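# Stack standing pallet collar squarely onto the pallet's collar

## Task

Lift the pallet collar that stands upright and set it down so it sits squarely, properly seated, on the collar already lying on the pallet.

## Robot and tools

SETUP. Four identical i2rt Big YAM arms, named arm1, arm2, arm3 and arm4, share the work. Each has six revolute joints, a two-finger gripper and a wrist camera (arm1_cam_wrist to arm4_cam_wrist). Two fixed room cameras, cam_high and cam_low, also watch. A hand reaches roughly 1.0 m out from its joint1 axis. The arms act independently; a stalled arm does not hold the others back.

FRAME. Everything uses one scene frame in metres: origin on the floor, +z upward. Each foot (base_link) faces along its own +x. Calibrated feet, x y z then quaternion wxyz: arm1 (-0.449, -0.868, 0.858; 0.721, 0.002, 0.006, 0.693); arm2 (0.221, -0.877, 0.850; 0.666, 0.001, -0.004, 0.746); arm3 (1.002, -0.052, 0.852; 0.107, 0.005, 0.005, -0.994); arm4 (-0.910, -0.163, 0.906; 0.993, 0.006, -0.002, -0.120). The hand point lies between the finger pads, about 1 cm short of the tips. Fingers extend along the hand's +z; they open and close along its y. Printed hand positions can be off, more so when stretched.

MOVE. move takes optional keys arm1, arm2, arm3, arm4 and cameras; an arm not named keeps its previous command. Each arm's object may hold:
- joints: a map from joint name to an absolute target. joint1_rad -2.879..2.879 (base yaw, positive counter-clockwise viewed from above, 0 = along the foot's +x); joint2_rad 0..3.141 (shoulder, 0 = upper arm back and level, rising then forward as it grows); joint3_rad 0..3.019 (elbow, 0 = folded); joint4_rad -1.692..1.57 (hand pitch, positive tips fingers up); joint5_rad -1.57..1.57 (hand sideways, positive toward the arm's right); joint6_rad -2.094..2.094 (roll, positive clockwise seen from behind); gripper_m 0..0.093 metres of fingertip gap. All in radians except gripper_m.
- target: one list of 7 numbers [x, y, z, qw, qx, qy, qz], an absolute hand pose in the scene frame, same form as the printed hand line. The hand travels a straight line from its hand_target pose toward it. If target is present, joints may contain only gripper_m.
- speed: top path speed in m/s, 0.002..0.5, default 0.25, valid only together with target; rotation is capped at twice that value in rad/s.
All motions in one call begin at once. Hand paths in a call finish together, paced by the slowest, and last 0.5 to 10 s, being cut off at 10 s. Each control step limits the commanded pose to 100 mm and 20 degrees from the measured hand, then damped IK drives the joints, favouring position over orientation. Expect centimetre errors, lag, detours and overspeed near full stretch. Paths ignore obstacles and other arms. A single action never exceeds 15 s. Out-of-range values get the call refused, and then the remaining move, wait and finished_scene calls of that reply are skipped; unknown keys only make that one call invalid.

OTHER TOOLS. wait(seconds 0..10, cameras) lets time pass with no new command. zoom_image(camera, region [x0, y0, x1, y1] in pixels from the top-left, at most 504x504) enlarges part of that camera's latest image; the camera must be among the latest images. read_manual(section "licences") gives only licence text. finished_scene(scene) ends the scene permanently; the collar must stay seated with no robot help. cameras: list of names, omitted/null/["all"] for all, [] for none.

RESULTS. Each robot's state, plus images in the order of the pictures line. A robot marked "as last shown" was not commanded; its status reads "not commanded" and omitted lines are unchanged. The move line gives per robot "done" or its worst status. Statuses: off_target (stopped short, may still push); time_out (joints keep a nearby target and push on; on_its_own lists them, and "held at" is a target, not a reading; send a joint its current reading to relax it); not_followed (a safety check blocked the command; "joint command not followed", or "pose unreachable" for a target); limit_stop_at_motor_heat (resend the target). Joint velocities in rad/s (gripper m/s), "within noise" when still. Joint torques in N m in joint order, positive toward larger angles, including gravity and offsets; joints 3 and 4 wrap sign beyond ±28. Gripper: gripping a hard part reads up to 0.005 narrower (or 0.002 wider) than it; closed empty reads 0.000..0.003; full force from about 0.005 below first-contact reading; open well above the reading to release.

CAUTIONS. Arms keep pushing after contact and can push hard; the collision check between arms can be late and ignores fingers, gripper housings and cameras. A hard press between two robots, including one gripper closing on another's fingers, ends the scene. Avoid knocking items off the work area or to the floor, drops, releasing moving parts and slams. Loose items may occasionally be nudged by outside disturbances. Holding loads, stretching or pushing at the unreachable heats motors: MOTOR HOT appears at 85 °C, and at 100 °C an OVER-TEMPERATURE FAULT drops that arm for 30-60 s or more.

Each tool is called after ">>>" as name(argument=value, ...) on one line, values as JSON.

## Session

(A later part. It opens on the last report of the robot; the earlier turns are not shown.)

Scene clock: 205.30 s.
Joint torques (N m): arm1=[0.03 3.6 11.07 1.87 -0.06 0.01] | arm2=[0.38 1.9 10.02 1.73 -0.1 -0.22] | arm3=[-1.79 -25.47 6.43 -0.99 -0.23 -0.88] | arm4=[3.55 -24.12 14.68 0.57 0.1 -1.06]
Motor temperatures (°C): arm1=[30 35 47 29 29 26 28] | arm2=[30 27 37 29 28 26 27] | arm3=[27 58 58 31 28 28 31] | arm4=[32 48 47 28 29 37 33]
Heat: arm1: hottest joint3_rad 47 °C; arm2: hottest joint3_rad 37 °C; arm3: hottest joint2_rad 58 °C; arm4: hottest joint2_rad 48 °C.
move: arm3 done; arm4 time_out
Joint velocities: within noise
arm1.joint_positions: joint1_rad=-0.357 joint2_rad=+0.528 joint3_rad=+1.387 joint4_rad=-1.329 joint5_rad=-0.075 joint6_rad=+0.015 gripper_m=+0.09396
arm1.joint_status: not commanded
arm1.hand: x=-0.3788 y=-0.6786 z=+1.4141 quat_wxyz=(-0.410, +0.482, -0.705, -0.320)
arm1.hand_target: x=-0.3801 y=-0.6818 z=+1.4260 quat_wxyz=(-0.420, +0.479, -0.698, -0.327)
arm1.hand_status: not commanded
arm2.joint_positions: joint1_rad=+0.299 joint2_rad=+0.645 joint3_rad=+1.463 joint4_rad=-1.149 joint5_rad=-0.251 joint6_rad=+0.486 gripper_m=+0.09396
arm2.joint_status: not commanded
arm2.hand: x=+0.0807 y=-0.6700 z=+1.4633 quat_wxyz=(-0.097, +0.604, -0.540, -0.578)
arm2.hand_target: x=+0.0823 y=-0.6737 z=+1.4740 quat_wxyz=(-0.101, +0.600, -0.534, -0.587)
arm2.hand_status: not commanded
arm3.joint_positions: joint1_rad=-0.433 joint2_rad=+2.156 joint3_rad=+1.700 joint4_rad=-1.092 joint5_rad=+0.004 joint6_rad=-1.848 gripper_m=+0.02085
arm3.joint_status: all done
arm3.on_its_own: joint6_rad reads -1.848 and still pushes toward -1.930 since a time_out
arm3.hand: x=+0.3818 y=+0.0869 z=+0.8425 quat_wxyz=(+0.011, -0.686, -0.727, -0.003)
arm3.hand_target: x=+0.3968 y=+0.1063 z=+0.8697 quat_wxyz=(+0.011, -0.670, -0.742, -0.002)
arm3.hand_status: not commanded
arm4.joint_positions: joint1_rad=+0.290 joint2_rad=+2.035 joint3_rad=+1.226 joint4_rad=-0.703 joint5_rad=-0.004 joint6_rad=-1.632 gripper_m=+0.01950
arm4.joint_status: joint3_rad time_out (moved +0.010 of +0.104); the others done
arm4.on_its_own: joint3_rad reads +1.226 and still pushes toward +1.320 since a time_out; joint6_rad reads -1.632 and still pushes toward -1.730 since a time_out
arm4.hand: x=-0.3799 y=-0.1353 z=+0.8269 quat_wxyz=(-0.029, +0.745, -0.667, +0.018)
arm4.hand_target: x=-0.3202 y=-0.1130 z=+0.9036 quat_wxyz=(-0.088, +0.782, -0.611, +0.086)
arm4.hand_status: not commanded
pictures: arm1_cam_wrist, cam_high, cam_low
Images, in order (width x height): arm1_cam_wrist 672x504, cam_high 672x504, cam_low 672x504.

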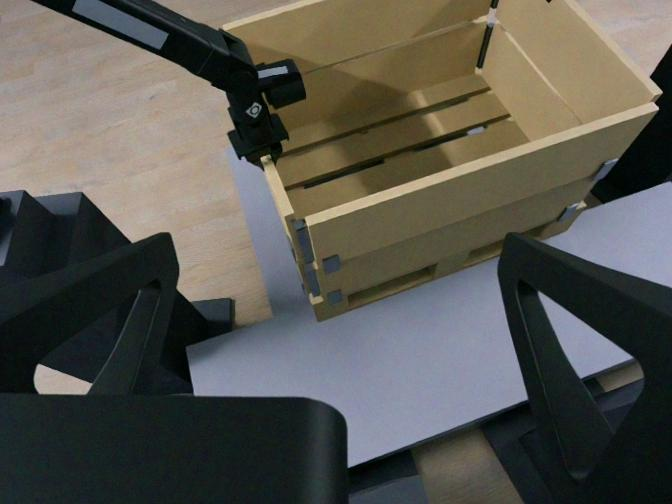

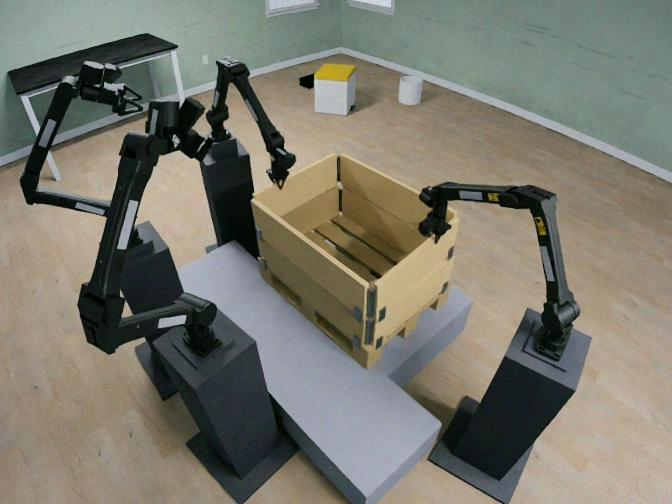

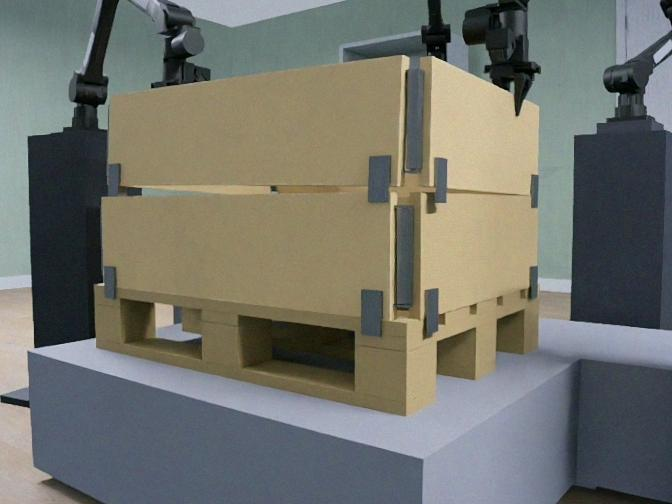

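>>> move(arm3={"joints":{"joint1_rad":-0.51,"joint2_rad":2.14,"joint3_rad":1.68,"joint4_rad":-1.13}}, arm4={"joints":{"joint1_rad":0.37,"joint2_rad":1.96,"joint3_rad":1.30,"joint4_rad":-0.72}}, cameras=["cam_low","cam_high","arm1_cam_wrist"])

>>> zoom_image(camera="cam_low", region=[320, 40, 570, 350])

>>> zoom_image(camera="cam_high", region=[320, 230, 480, 370])

Scene clock: 211.93 s.
Joint torques (N m): arm1=[-0.03 3.6 11.06 1.87 -0.06 0.01] | arm2=[0.38 1.9 10.02 1.72 -0.09 -0.22] | arm3=[-3.49 -21.95 6.46 -1.05 0.21 -0.83] | arm4=[5.36 -23.82 12.89 -0.05 -0.16 -1.16]
Motor temperatures (°C): arm1=[30 35 47 29 29 26 28] | arm2=[30 27 37 29 28 26 27] | arm3=[27 57 56 31 28 28 31] | arm4=[32 47 49 28 28 37 33]
Heat: arm1: hottest joint3_rad 47 °C; arm2: hottest joint3_rad 37 °C; arm3: hottest joint2_rad 57 °C; arm4: hottest joint3_rad 49 °C.
move: arm3 time_out; arm4 time_out
Joint velocities: within noise
arm1, arm2: as last shown
arm3.joint_positions: joint1_rad=-0.452 joint2_rad=+2.156 joint3_rad=+1.699 joint4_rad=-1.092 joint5_rad=-0.019 joint6_rad=-1.852 gripper_m=+0.02085
arm3.joint_status: joint1_rad time_out (moved -0.019 of -0.077); the others done
arm3.on_its_own: joint1_rad reads -0.452 and still pushes toward -0.510 since a time_out; joint6_rad reads -1.852 and still pushes toward -1.930 since a time_out
arm3.hand: x=+0.3840 y=+0.0948 z=+0.8424 quat_wxyz=(+0.005, -0.691, -0.722, +0.007)
arm3.hand_target: x=+0.4083 y=+0.1272 z=+0.8459 quat_wxyz=(-0.010, -0.685, -0.729, -0.007)
arm3.hand_status: not commanded
arm4.joint_positions: joint1_rad=+0.314 joint2_rad=+2.042 joint3_rad=+1.227 joint4_rad=-0.702 joint5_rad=+0.014 joint6_rad=-1.621 gripper_m=+0.01966
arm4.joint_status: joint1_rad time_out (moved +0.024 of +0.080); the others done
arm4.on_its_own: joint1_rad reads +0.314 and still pushes toward +0.370 since a time_out; joint6_rad reads -1.621 and still pushes toward -1.730 since a time_out
arm4.hand: x=-0.3811 y=-0.1257 z=+0.8238 quat_wxyz=(-0.021, +0.749, -0.662, +0.022)
arm4.hand_target: x=-0.3374 y=-0.0903 z=+0.8903 quat_wxyz=(-0.070, +0.797, -0.595, +0.072)
arm4.hand_status: not commanded
pictures: arm1_cam_wrist, cam_high, cam_low
Images, in order (width x height): arm1_cam_wrist 672x504, cam_high 672x504, cam_low 672x504.

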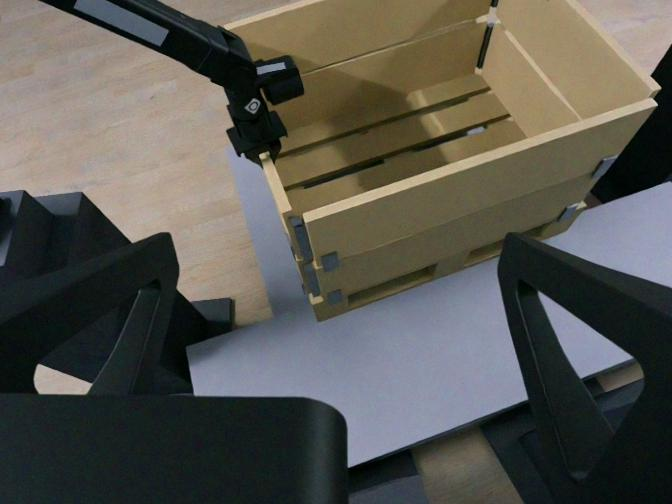

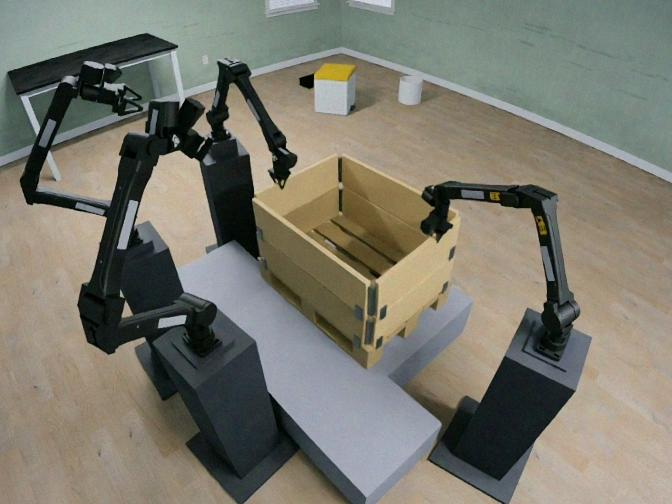

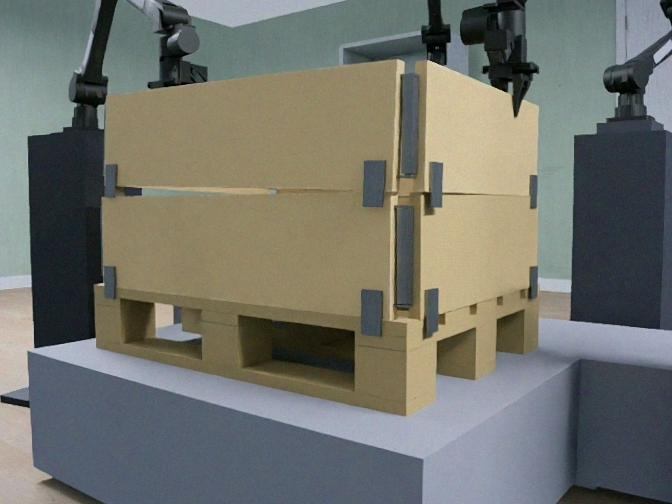

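Scaled by 1.626 (camera's finer frame: 960x720).

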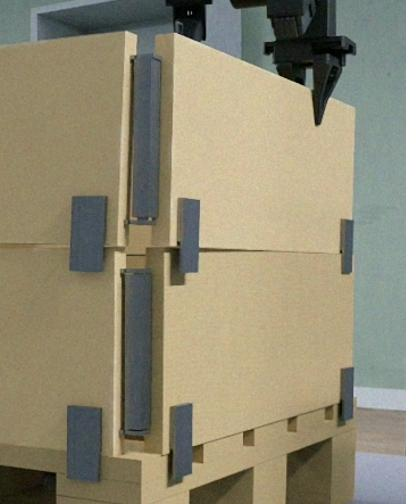

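Scaled by 3.150 (camera's finer frame: 960x720).

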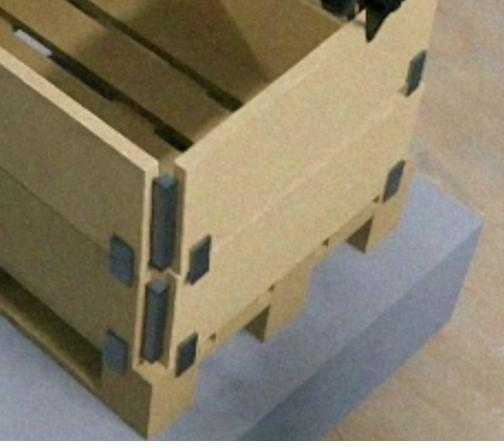

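>>> move(arm3={"joints":{"joint1_rad":-0.52,"joint2_rad":2.24,"joint3_rad":1.72,"joint4_rad":-1.13}}, arm4={"joints":{"joint1_rad":0.365,"joint2_rad":2.02,"joint3_rad":1.26,"joint4_rad":-0.73}}, cameras=["cam_low","cam_high","arm1_cam_wrist"])

>>> zoom_image(camera="cam_low", region=[320, 40, 570, 350])

>>> zoom_image(camera="cam_high", region=[320, 190, 480, 370])

Scene clock: 217.67 s.
Joint torques (N m): arm1=[0.03 3.6 11.07 1.87 -0.06 0.01] | arm2=[0.38 1.9 10.02 1.73 -0.1 -0.22] | arm3=[-4.13 -14.8 8.08 -0.25 0.31 -0.82] | arm4=[4.95 -19.66 9.36 -0.46 -0.17 -1.16]
Motor temperatures (°C): arm1=[30 35 47 29 29 26 28] | arm2=[30 27 37 29 28 26 27] | arm3=[27 56 55 31 28 28 31] | arm4=[32 48 50 27 28 37 33]
Heat: arm1: hottest joint3_rad 47 °C; arm2: hottest joint3_rad 37 °C; arm3: hottest joint2_rad 56 °C; arm4: hottest joint3_rad 50 °C.
move: arm3 time_out; arm4 time_out
Joint velocities: within noise
arm1, arm2: as last shown
arm3.joint_positions: joint1_rad=-0.454 joint2_rad=+2.171 joint3_rad=+1.719 joint4_rad=-1.118 joint5_rad=-0.020 joint6_rad=-1.855 gripper_m=+0.02085
arm3.joint_status: joint1_rad time_out (moved -0.002 of -0.068); the others done
arm3.on_its_own: joint1_rad reads -0.454 and still pushes toward -0.520 since a time_out; joint6_rad reads -1.855 and still pushes toward -1.930 since a time_out
arm3.hand: x=+0.3842 y=+0.0957 z=+0.8399 quat_wxyz=(-0.004, -0.691, -0.723, +0.002)
arm3.hand_target: x=+0.4097 y=+0.1343 z=+0.7993 quat_wxyz=(-0.038, -0.688, -0.725, -0.020)
arm3.hand_status: not commanded
arm4.joint_positions: joint1_rad=+0.314 joint2_rad=+2.046 joint3_rad=+1.227 joint4_rad=-0.703 joint5_rad=+0.014 joint6_rad=-1.619 gripper_m=+0.01967
arm4.joint_status: joint1_rad time_out (moved +0.000 of +0.051); the others done
arm4.on_its_own: joint1_rad reads +0.314 and still pushes toward +0.365 since a time_out; joint6_rad reads -1.619 and still pushes toward -1.730 since a time_out
arm4.hand: x=-0.3825 y=-0.1258 z=+0.8214 quat_wxyz=(-0.019, +0.749, -0.662, +0.020)
arm4.hand_target: x=-0.3698 y=-0.0968 z=+0.8445 quat_wxyz=(-0.030, +0.799, -0.600, +0.031)
arm4.hand_status: not commanded
pictures: arm1_cam_wrist, cam_high, cam_low
Images, in order (width x height): arm1_cam_wrist 672x504, cam_high 672x504, cam_low 672x504.

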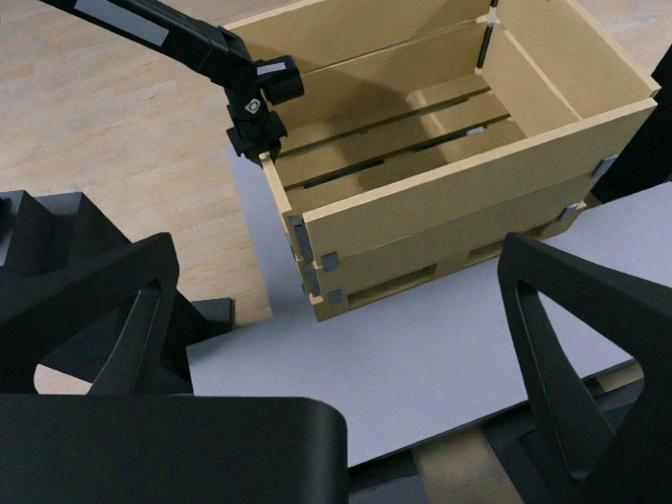

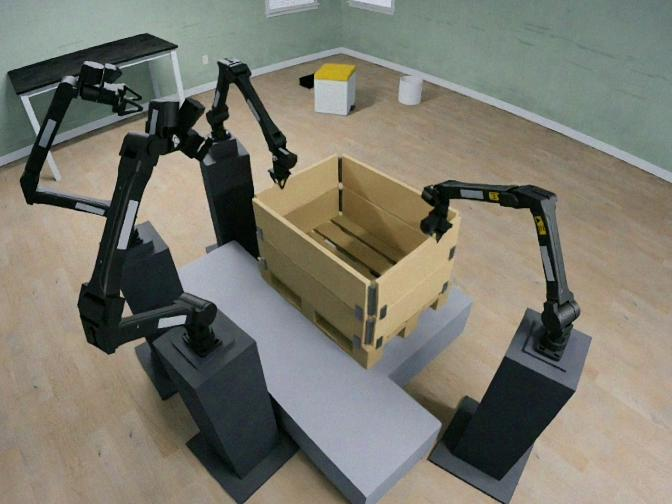

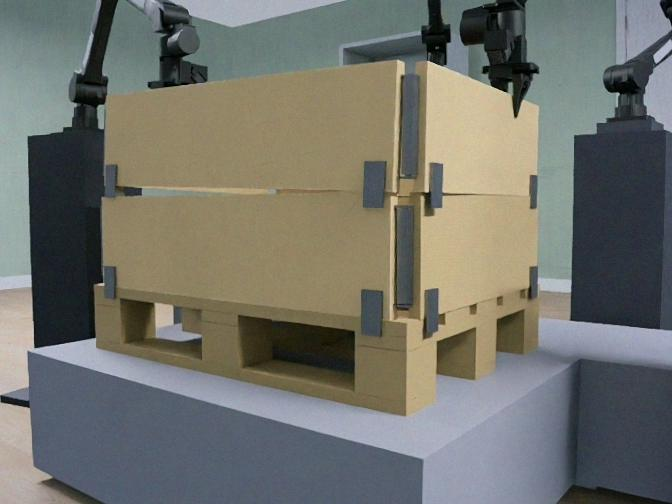

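Scaled by 1.626 (camera's finer frame: 960x720).

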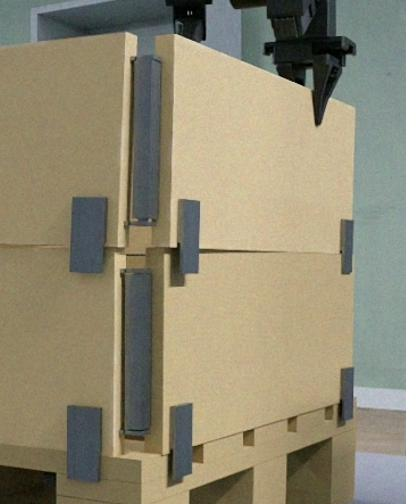

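Scaled by 2.800 (camera's finer frame: 960x720).

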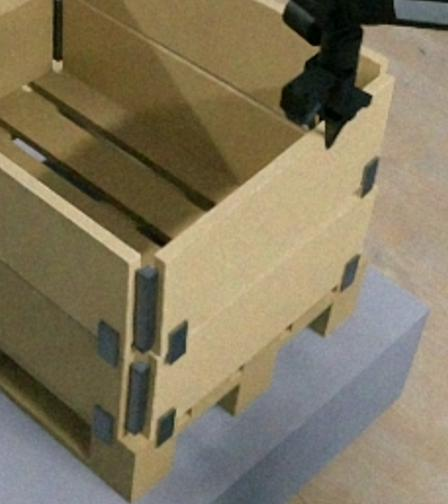

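>>> zoom_image(camera="cam_low", region=[80, 80, 240, 220])

>>> zoom_image(camera="cam_high", region=[410, 180, 480, 320])

>>> move(cameras=["arm3_cam_wrist","arm2_cam_wrist","arm4_cam_wrist"])

Scaled by 3.150 (camera's finer frame: 960x720).

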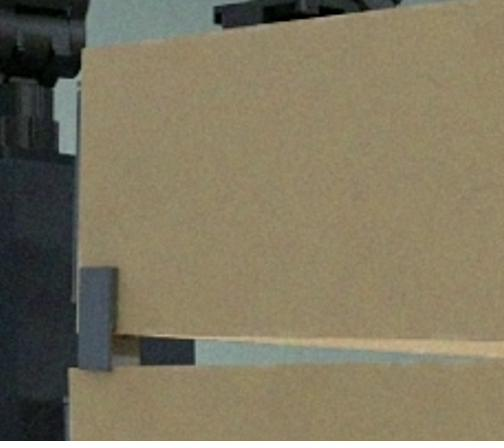

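Scaled by 3.600 (camera's finer frame: 960x720).

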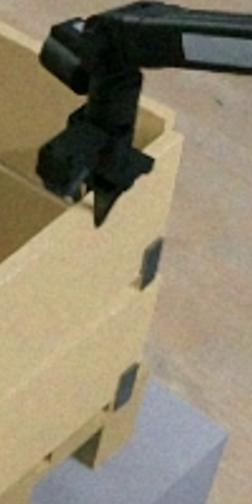

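Scene clock: 221.90 s.
Joint torques (N m): arm1=[-0.03 3.6 11.08 1.85 -0.06 0.01] | arm2=[0.32 1.96 10 1.73 -0.09 -0.22] | arm3=[-4.07 -14.92 8.08 -0.25 0.3 -0.82] | arm4=[4.89 -19.66 9.35 -0.47 -0.16 -1.16]
Motor temperatures (°C): arm1=[30 35 47 29 29 26 28] | arm2=[30 27 37 29 28 26 27] | arm3=[27 55 54 31 28 28 31] | arm4=[32 48 50 27 28 37 33]
Heat: arm1: hottest joint3_rad 47 °C; arm2: hottest joint3_rad 37 °C; arm3: hottest joint2_rad 55 °C; arm4: hottest joint3_rad 50 °C.
Joint velocities: within noise
arm1.joint_positions: joint1_rad=-0.357 joint2_rad=+0.528 joint3_rad=+1.387 joint4_rad=-1.329 joint5_rad=-0.075 joint6_rad=+0.015 gripper_m=+0.09396
arm1.joint_status: not commanded
arm1.hand: x=-0.3788 y=-0.6786 z=+1.4141 quat_wxyz=(-0.410, +0.482, -0.705, -0.320) (m; scene frame)
arm1.hand_target: x=-0.3801 y=-0.6818 z=+1.4260 quat_wxyz=(-0.420, +0.479, -0.698, -0.327) (m; scene frame)
arm1.hand_status: not commanded
arm2.joint_positions: joint1_rad=+0.299 joint2_rad=+0.645 joint3_rad=+1.463 joint4_rad=-1.149 joint5_rad=-0.251 joint6_rad=+0.486 gripper_m=+0.09396
arm2.joint_status: not commanded
arm2.hand: x=+0.0807 y=-0.6700 z=+1.4633 quat_wxyz=(-0.097, +0.604, -0.540, -0.578) (m; scene frame)
arm2.hand_target: x=+0.0823 y=-0.6737 z=+1.4740 quat_wxyz=(-0.101, +0.600, -0.534, -0.587) (m; scene frame)
arm2.hand_status: not commanded
arm3.joint_positions: joint1_rad=-0.454 joint2_rad=+2.171 joint3_rad=+1.719 joint4_rad=-1.118 joint5_rad=-0.020 joint6_rad=-1.855 gripper_m=+0.02085
arm3.joint_status: joint1_rad time_out (moved -0.002 of -0.068); the others done
arm3.on_its_own: joint1_rad reads -0.454 and still pushes toward -0.520 since a time_out; joint6_rad reads -1.855 and still pushes toward -1.930 since a time_out
arm3.hand: x=+0.3842 y=+0.0957 z=+0.8399 quat_wxyz=(-0.004, -0.691, -0.723, +0.002) (m; scene frame)
arm3.hand_target: x=+0.4097 y=+0.1343 z=+0.7993 quat_wxyz=(-0.038, -0.688, -0.725, -0.020) (m; scene frame)
arm3.hand_status: not commanded
arm4.joint_positions: joint1_rad=+0.314 joint2_rad=+2.046 joint3_rad=+1.227 joint4_rad=-0.703 joint5_rad=+0.014 joint6_rad=-1.619 gripper_m=+0.01967
arm4.joint_status: joint1_rad time_out (moved +0.000 of +0.051); the others done
arm4.on_its_own: joint1_rad reads +0.314 and still pushes toward +0.365 since a time_out; joint6_rad reads -1.619 and still pushes toward -1.730 since a time_out
arm4.hand: x=-0.3825 y=-0.1258 z=+0.8214 quat_wxyz=(-0.019, +0.749, -0.662, +0.020) (m; scene frame)
arm4.hand_target: x=-0.3698 y=-0.0968 z=+0.8445 quat_wxyz=(-0.030, +0.799, -0.600, +0.031) (m; scene frame)
arm4.hand_status: not commanded
pictures: arm2_cam_wrist, arm3_cam_wrist, arm4_cam_wrist
Images, in order (width x height): arm2_cam_wrist 672x504, arm3_cam_wrist 672x504, arm4_cam_wrist 672x504.

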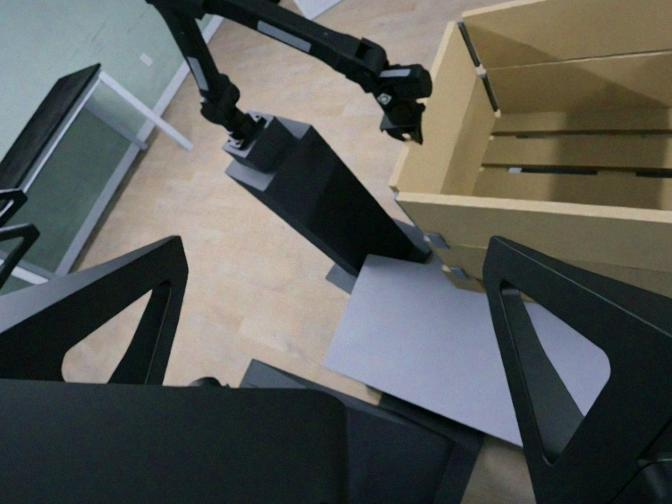

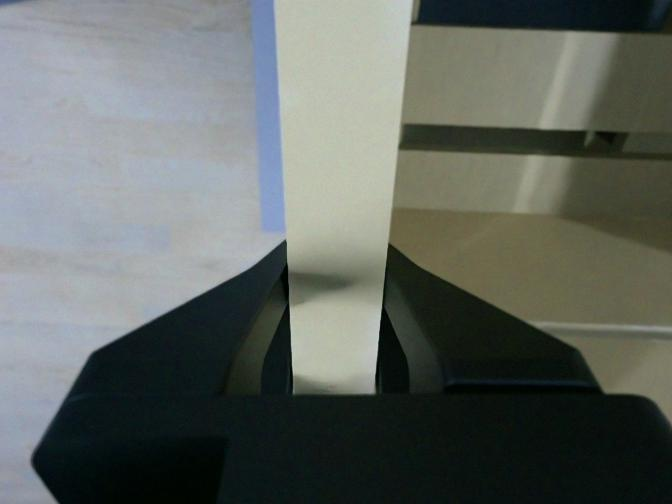

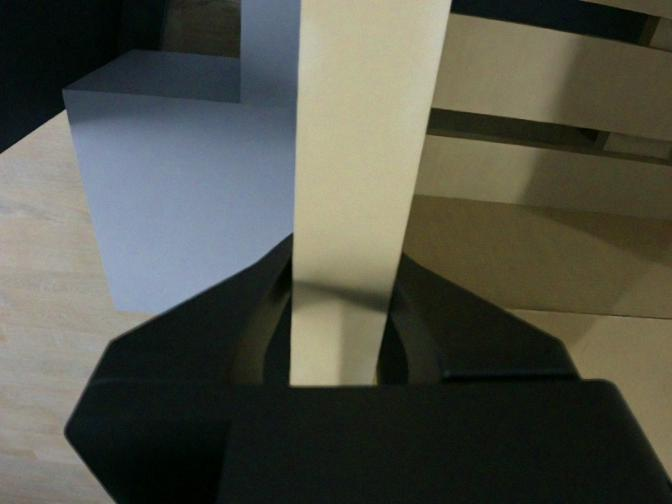

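>>> move(arm3={"joints":{"joint1_rad":-0.58,"joint2_rad":2.12,"joint3_rad":1.72,"joint4_rad":-1.13}}, cameras=["cam_low","cam_high","arm2_cam_wrist"])

>>> zoom_image(camera="cam_low", region=[80, 80, 240, 220])

>>> zoom_image(camera="arm2_cam_wrist", region=[370, 150, 510, 310])

Scene clock: 227.80 s.
Joint torques (N m): arm1=[0.03 3.6 11.08 1.87 -0.06 0.01] | arm2=[0.32 1.96 10.02 1.73 -0.09 -0.22] | arm3=[-7.12 -24.64 8.06 -0.31 1.01 -0.69] | arm4=[4.95 -19.72 9.36 -0.46 -0.18 -1.18]
Motor temperatures (°C): arm1=[30 35 47 29 29 26 28] | arm2=[30 27 37 29 28 26 27] | arm3=[27 55 53 31 28 28 31] | arm4=[32 47 50 27 28 37 33]
Heat: arm1: hottest joint3_rad 47 °C; arm2: hottest joint3_rad 37 °C; arm3: hottest joint2_rad 55 °C; arm4: hottest joint3_rad 50 °C.
move: arm3 time_out
Joint velocities: within noise
arm1, arm2: as last shown
arm3.joint_positions: joint1_rad=-0.475 joint2_rad=+2.165 joint3_rad=+1.719 joint4_rad=-1.112 joint5_rad=-0.040 joint6_rad=-1.867 gripper_m=+0.02085
arm3.joint_status: joint1_rad time_out (moved -0.021 of -0.126); the others done
arm3.on_its_own: joint1_rad reads -0.475 and still pushes toward -0.580 since a time_out; joint5_rad reads -0.040 and still pushes toward +0.000 since a time_out; joint6_rad reads -1.867 and still pushes toward -1.930 since a time_out
arm3.hand: x=+0.3842 y=+0.1059 z=+0.8441 quat_wxyz=(-0.003, -0.694, -0.720, +0.014)
arm3.hand_target: x=+0.4043 y=+0.1746 z=+0.8726 quat_wxyz=(+0.018, -0.709, -0.705, +0.007)
arm3.hand_status: not commanded
arm4.joint_positions: joint1_rad=+0.314 joint2_rad=+2.047 joint3_rad=+1.227 joint4_rad=-0.703 joint5_rad=+0.014 joint6_rad=-1.618 gripper_m=+0.01968
arm4.joint_status: not commanded
arm4.on_its_own: joint1_rad reads +0.314 and still pushes toward +0.365 since a time_out; joint6_rad reads -1.618 and still pushes toward -1.730 since a time_out
arm4.hand: x=-0.3826 y=-0.1258 z=+0.8211 quat_wxyz=(-0.019, +0.748, -0.663, +0.020)
arm4.hand_target: x=-0.3698 y=-0.0967 z=+0.8444 quat_wxyz=(-0.030, +0.799, -0.600, +0.031)
arm4.hand_status: not commanded
pictures: arm2_cam_wrist, cam_high, cam_low
Images, in order (width x height): arm2_cam_wrist 672x504, cam_high 672x504, cam_low 672x504.

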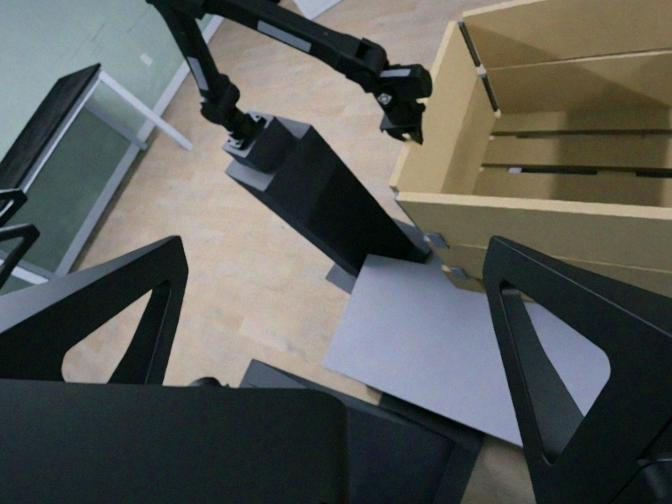

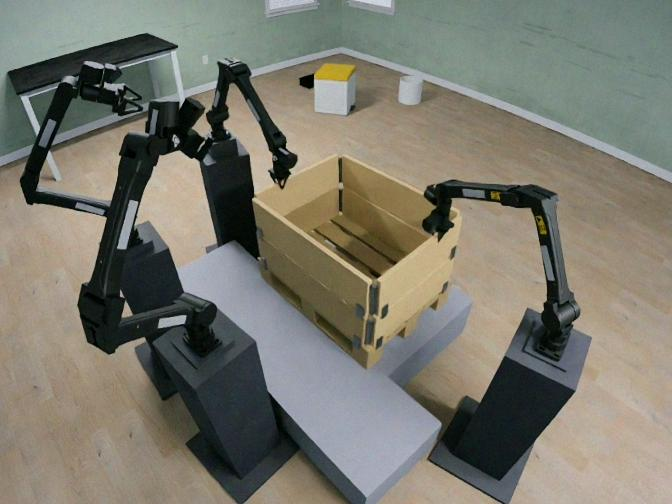

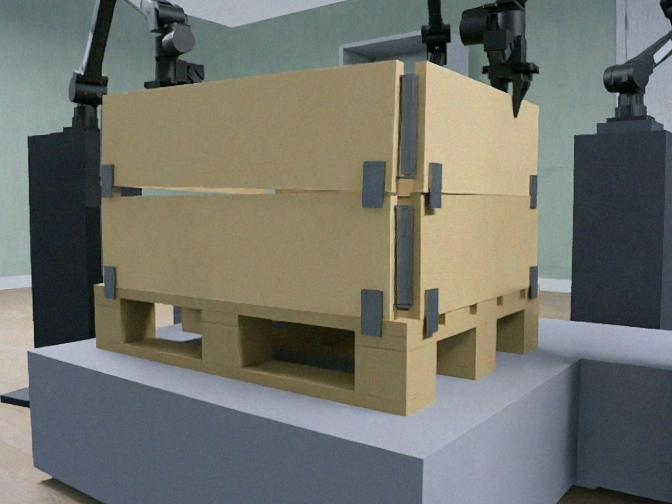

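Scaled by 3.150 (camera's finer frame: 960x720).

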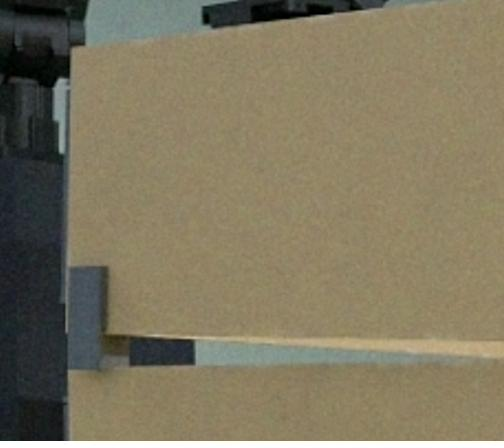

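Scaled by 3.150 (camera's finer frame: 960x720).

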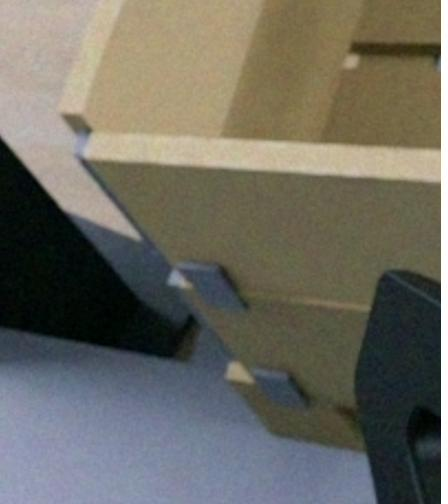

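>>> move(arm3={"joints":{"joint1_rad":-0.60,"joint2_rad":2.26,"joint3_rad":1.72,"joint4_rad":-1.13}}, cameras=["cam_low","cam_high","arm2_cam_wrist"])

>>> zoom_image(camera="cam_low", region=[80, 80, 240, 220])

>>> zoom_image(camera="cam_high", region=[320, 190, 480, 370])

Scene clock: 233.23 s.
Joint torques (N m): arm1=[-0.03 3.55 11.1 1.85 -0.06 0.01] | arm2=[0.32 1.96 10 1.72 -0.09 -0.22] | arm3=[-8.64 -13.8 7.46 -0.16 1.07 -0.68] | arm4=[4.95 -19.72 9.37 -0.49 -0.18 -1.18]
Motor temperatures (°C): arm1=[30 35 47 29 29 26 28] | arm2=[30 27 37 29 28 26 27] | arm3=[28 54 53 31 29 28 31] | arm4=[32 47 50 27 28 37 33]
Heat: arm1: hottest joint3_rad 47 °C; arm2: hottest joint3_rad 37 °C; arm3: hottest joint2_rad 54 °C; arm4: hottest joint3_rad 50 °C.
move: arm3 time_out
Joint velocities: within noise
arm1, arm2, arm4: as last shown
arm3.joint_positions: joint1_rad=-0.477 joint2_rad=+2.178 joint3_rad=+1.727 joint4_rad=-1.124 joint5_rad=-0.042 joint6_rad=-1.867 gripper_m=+0.02085
arm3.joint_status: joint1_rad time_out (moved -0.001 of -0.125); the others done
arm3.on_its_own: joint1_rad reads -0.477 and still pushes toward -0.600 since a time_out; joint5_rad reads -0.042 and still pushes toward +0.000 since a time_out; joint6_rad reads -1.867 and still pushes toward -1.930 since a time_out
arm3.hand: x=+0.3861 y=+0.1062 z=+0.8387 quat_wxyz=(-0.011, -0.695, -0.719, +0.010)
arm3.hand_target: x=+0.4308 y=+0.1792 z=+0.7877 quat_wxyz=(-0.049, -0.716, -0.696, -0.023)
arm3.hand_status: not commanded
arm4.on_its_own: joint1_rad reads +0.314 and still pushes toward +0.365 since a time_out; joint6_rad reads -1.618 and still pushes toward -1.730 since a time_out
pictures: arm2_cam_wrist, cam_high, cam_low
Images, in order (width x height): arm2_cam_wrist 672x504, cam_high 672x504, cam_low 672x504.

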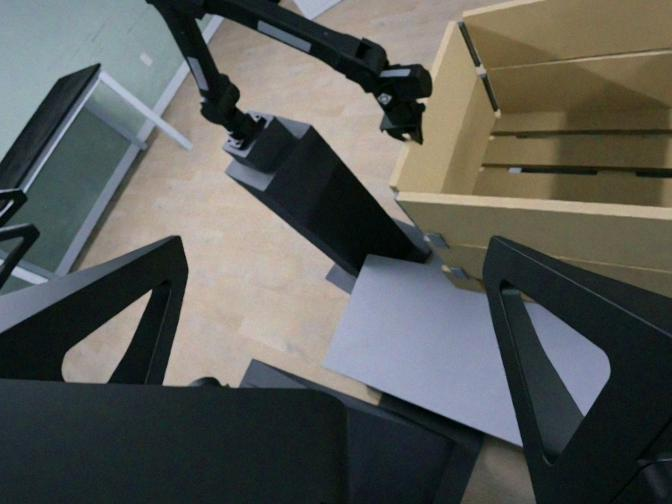

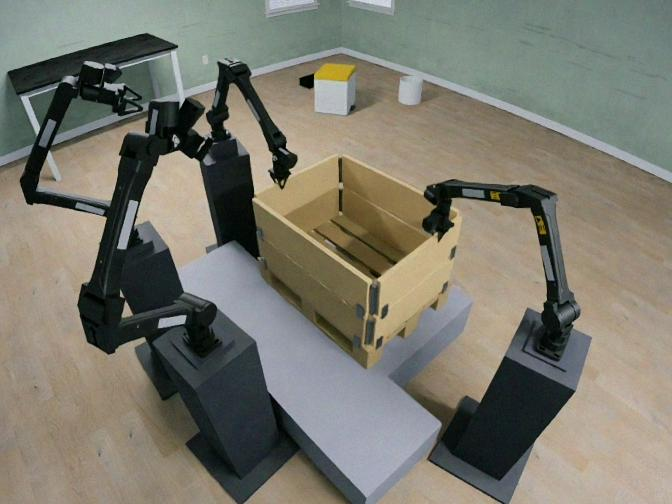

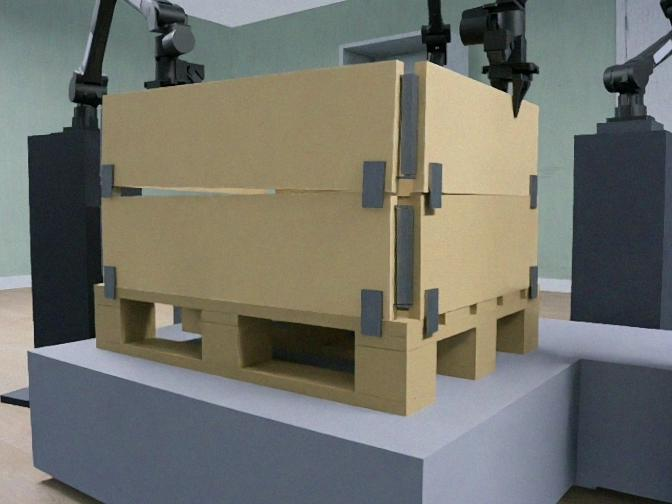

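Scaled by 3.150 (camera's finer frame: 960x720).

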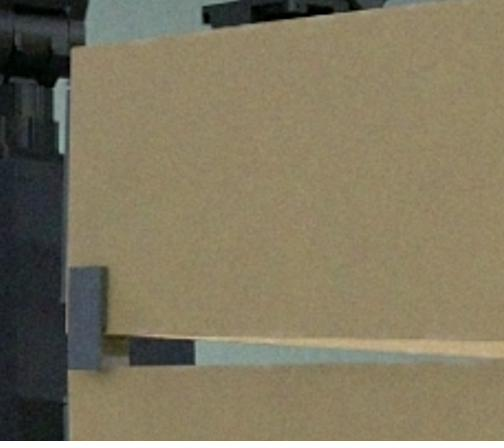

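Scaled by 2.800 (camera's finer frame: 960x720).

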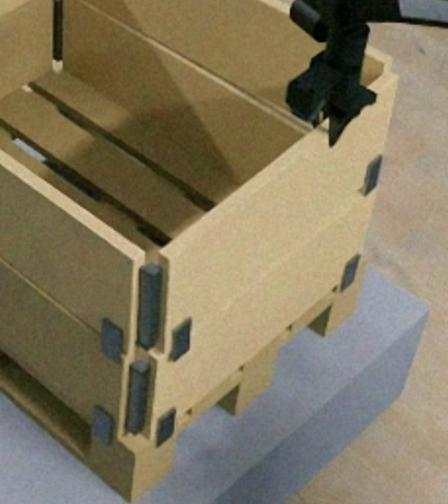

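>>> move(arm3={"joints":{"joint1_rad":-0.58,"joint2_rad":1.99,"joint3_rad":1.70,"joint4_rad":-1.13}}, cameras=["cam_low"])

>>> zoom_image(camera="cam_low", region=[80, 80, 240, 220])

Scene clock: 239.63 s.
Joint torques (N m): arm1=[-0.03 3.55 11.07 1.87 -0.06 0.01] | arm2=[0.32 1.9 10 1.72 -0.09 -0.22] | arm3=[-5.83 -34.43 10.35 -1.98 1.4 -0.69] | arm4=[4.48 -20.37 8.4 -0.46 -0.18 -1.33]
Motor temperatures (°C): arm1=[30 35 47 29 29 26 28] | arm2=[30 27 38 29 28 26 27] | arm3=[28 54 52 31 30 28 31] | arm4=[32 46 50 27 28 37 33]
Heat: arm1: hottest joint3_rad 47 °C; arm2: hottest joint3_rad 38 °C; arm3: hottest joint2_rad 54 °C; arm4: hottest joint3_rad 50 °C.
move: arm3 time_out
Joint velocities: within noise
arm1, arm2: as last shown
arm3.joint_positions: joint1_rad=-0.492 joint2_rad=+2.152 joint3_rad=+1.668 joint4_rad=-1.060 joint5_rad=-0.051 joint6_rad=-1.867 gripper_m=+0.02084
arm3.joint_status: joint1_rad time_out (moved -0.015 of -0.103); joint2_rad time_out (moved -0.025 of -0.188); joint4_rad time_out (moved +0.064 of -0.006); the others done
arm3.on_its_own: joint1_rad reads -0.492 and still pushes toward -0.580 since a time_out; joint2_rad reads +2.152 and still pushes toward +1.990 since a time_out; joint4_rad reads -1.060 and still pushes toward -1.130 since a time_out; joint5_rad reads -0.051 and still pushes toward +0.000 since a time_out; joint6_rad reads -1.867 and still pushes toward -1.930 since a time_out
arm3.hand: x=+0.3932 y=+0.1127 z=+0.8344 quat_wxyz=(+0.000, -0.700, -0.714, +0.022)
arm3.hand_target: x=+0.4009 y=+0.1750 z=+0.9457 quat_wxyz=(+0.070, -0.707, -0.703, +0.030)
arm3.hand_status: not commanded
arm4.joint_positions: joint1_rad=+0.317 joint2_rad=+2.054 joint3_rad=+1.239 joint4_rad=-0.702 joint5_rad=+0.014 joint6_rad=-1.602 gripper_m=+0.01990
arm4.joint_status: not commanded
arm4.on_its_own: joint1_rad reads +0.317 and still pushes toward +0.365 since a time_out; joint6_rad reads -1.602 and still pushes toward -1.730 since a time_out
arm4.hand: x=-0.3774 y=-0.1236 z=+0.8212 quat_wxyz=(-0.022, +0.744, -0.667, +0.022)
arm4.hand_target: x=-0.3695 y=-0.0968 z=+0.8445 quat_wxyz=(-0.031, +0.799, -0.600, +0.032)
arm4.hand_status: not commanded
Images, in order (width x height): cam_low 672x504.

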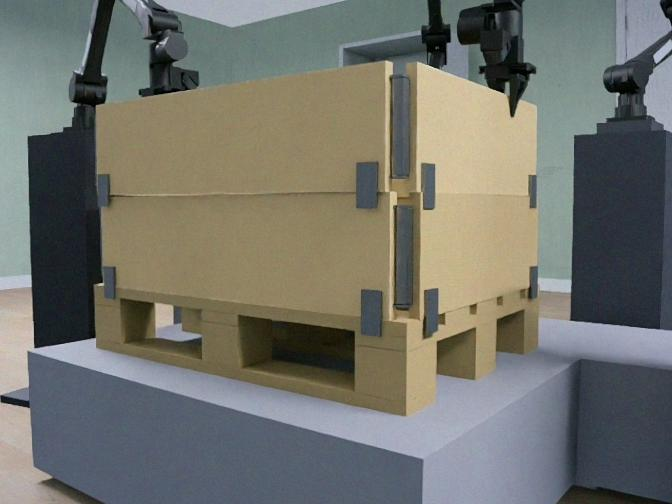

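Scaled by 3.150 (camera's finer frame: 960x720).

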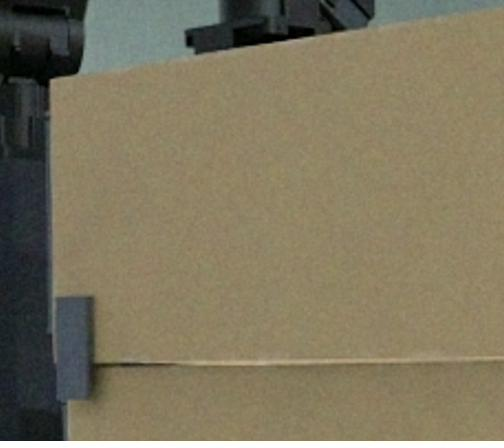

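>>> move(arm3={"joints":{"joint1_rad":-0.465,"joint2_rad":2.17,"joint3_rad":1.70,"joint4_rad":-1.08}}, arm4={"joints":{"joint1_rad":0.31,"joint2_rad":2.06,"joint3_rad":1.21,"joint4_rad":-0.73}}, cameras=["cam_low","cam_high","arm1_cam_wrist"])

>>> zoom_image(camera="cam_low", region=[320, 40, 570, 350])

>>> zoom_image(camera="cam_high", region=[320, 190, 480, 370])

>>> zoom_image(camera="cam_high", region=[240, 160, 400, 320])

>>> zoom_image(camera="arm1_cam_wrist", region=[260, 130, 660, 330])

Scene clock: 245.80 s.
Joint torques (N m): arm1=[-0.03 3.55 11.07 1.85 -0.06 0.01] | arm2=[0.32 1.96 10.02 1.73 -0.1 -0.22] | arm3=[2.49 -20.54 10.47 -0.68 0.8 -0.68] | arm4=[0.09 -17.79 4.04 -0.47 -0.07 -1.33]
Motor temperatures (°C): arm1=[30 35 47 29 29 26 28] | arm2=[30 27 38 29 28 26 27] | arm3=[28 56 53 31 30 28 31] | arm4=[32 45 49 27 28 37 33]
Heat: arm1: hottest joint3_rad 47 °C; arm2: hottest joint3_rad 38 °C; arm3: hottest joint2_rad 56 °C; arm4: hottest joint3_rad 49 °C.
move: arm3 done; arm4 done
Joint velocities: within noise
arm1, arm2: as last shown
arm3.joint_positions: joint1_rad=-0.481 joint2_rad=+2.169 joint3_rad=+1.666 joint4_rad=-1.054 joint5_rad=-0.034 joint6_rad=-1.867 gripper_m=+0.02084
arm3.joint_status: all done
arm3.on_its_own: joint5_rad reads -0.034 and still pushes toward +0.000 since a time_out; joint6_rad reads -1.867 and still pushes toward -1.930 since a time_out
arm3.hand: x=+0.3939 y=+0.1084 z=+0.8233 quat_wxyz=(-0.001, -0.696, -0.718, +0.012)
arm3.hand_target: x=+0.3851 y=+0.1045 z=+0.8340 quat_wxyz=(+0.007, -0.668, -0.744, +0.002)
arm3.hand_status: not commanded
arm4.joint_positions: joint1_rad=+0.312 joint2_rad=+2.058 joint3_rad=+1.239 joint4_rad=-0.702 joint5_rad=+0.006 joint6_rad=-1.602 gripper_m=+0.01990
arm4.joint_status: all done
arm4.on_its_own: joint6_rad reads -1.602 and still pushes toward -1.730 since a time_out
arm4.hand: x=-0.3786 y=-0.1250 z=+0.8188 quat_wxyz=(-0.022, +0.743, -0.669, +0.018)
arm4.hand_target: x=-0.4011 y=-0.1276 z=+0.8100 quat_wxyz=(-0.001, +0.783, -0.621, -0.003)
arm4.hand_status: not commanded
pictures: arm1_cam_wrist, cam_high, cam_low
Images, in order (width x height): arm1_cam_wrist 672x504, cam_high 672x504, cam_low 672x504.

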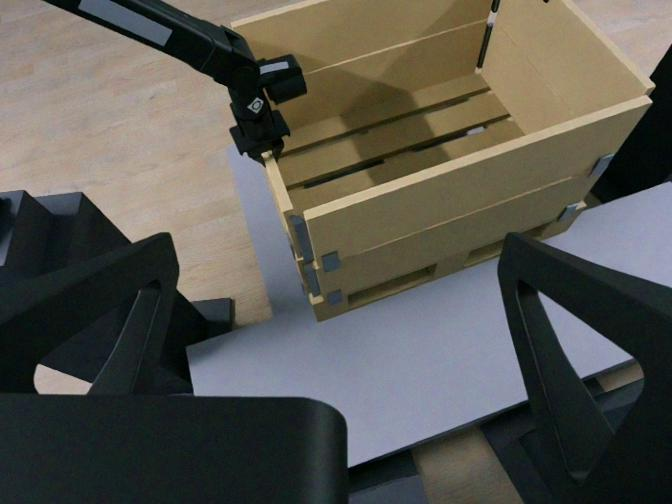

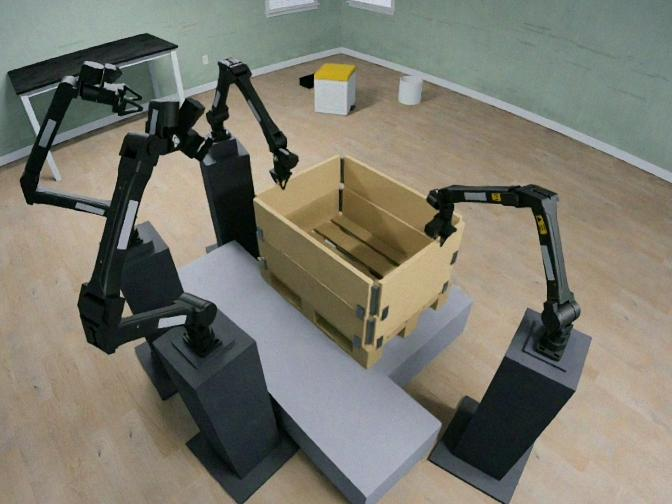

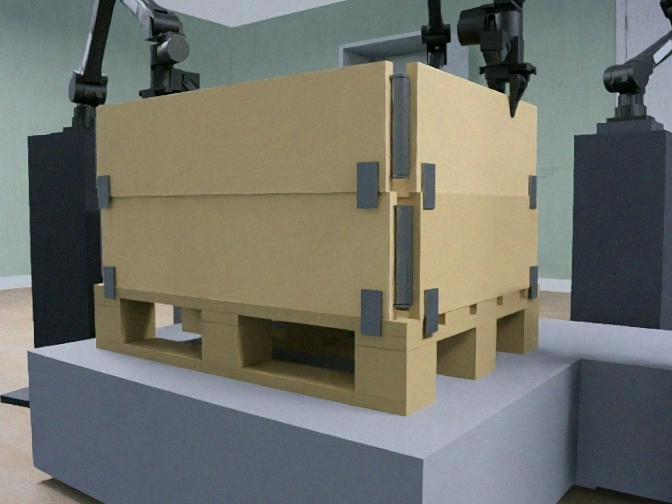

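Scaled by 1.626 (camera's finer frame: 960x720).

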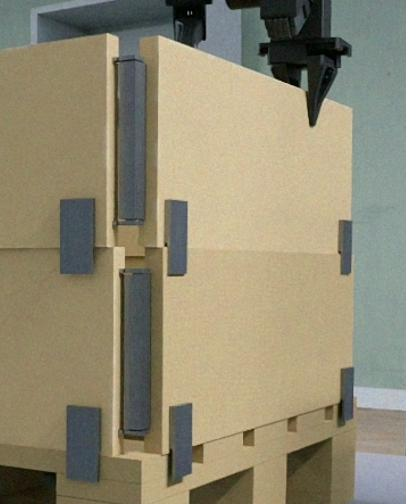

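Scaled by 2.800 (camera's finer frame: 960x720).

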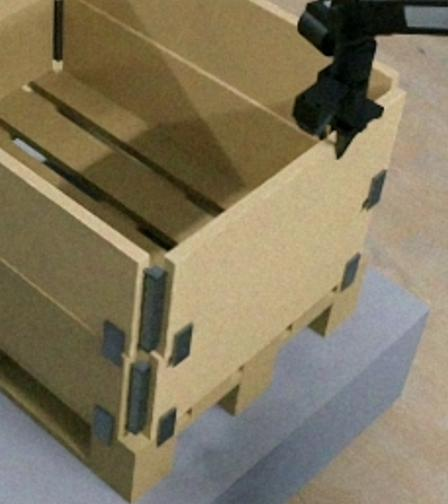

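Scaled by 3.150 (camera's finer frame: 960x720).

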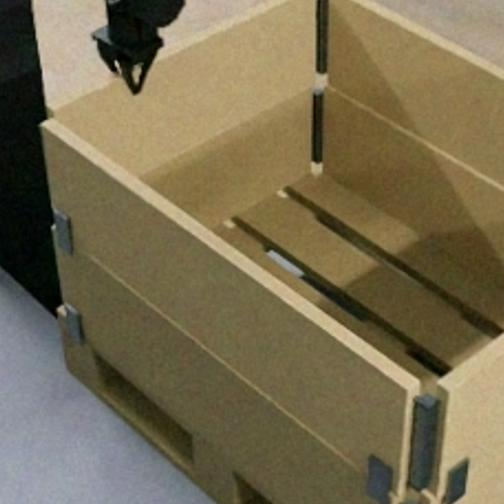

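Scaled by 1.260 (camera's finer frame: 960x720).

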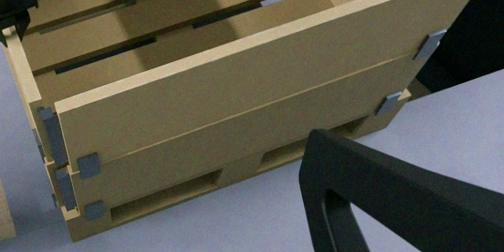

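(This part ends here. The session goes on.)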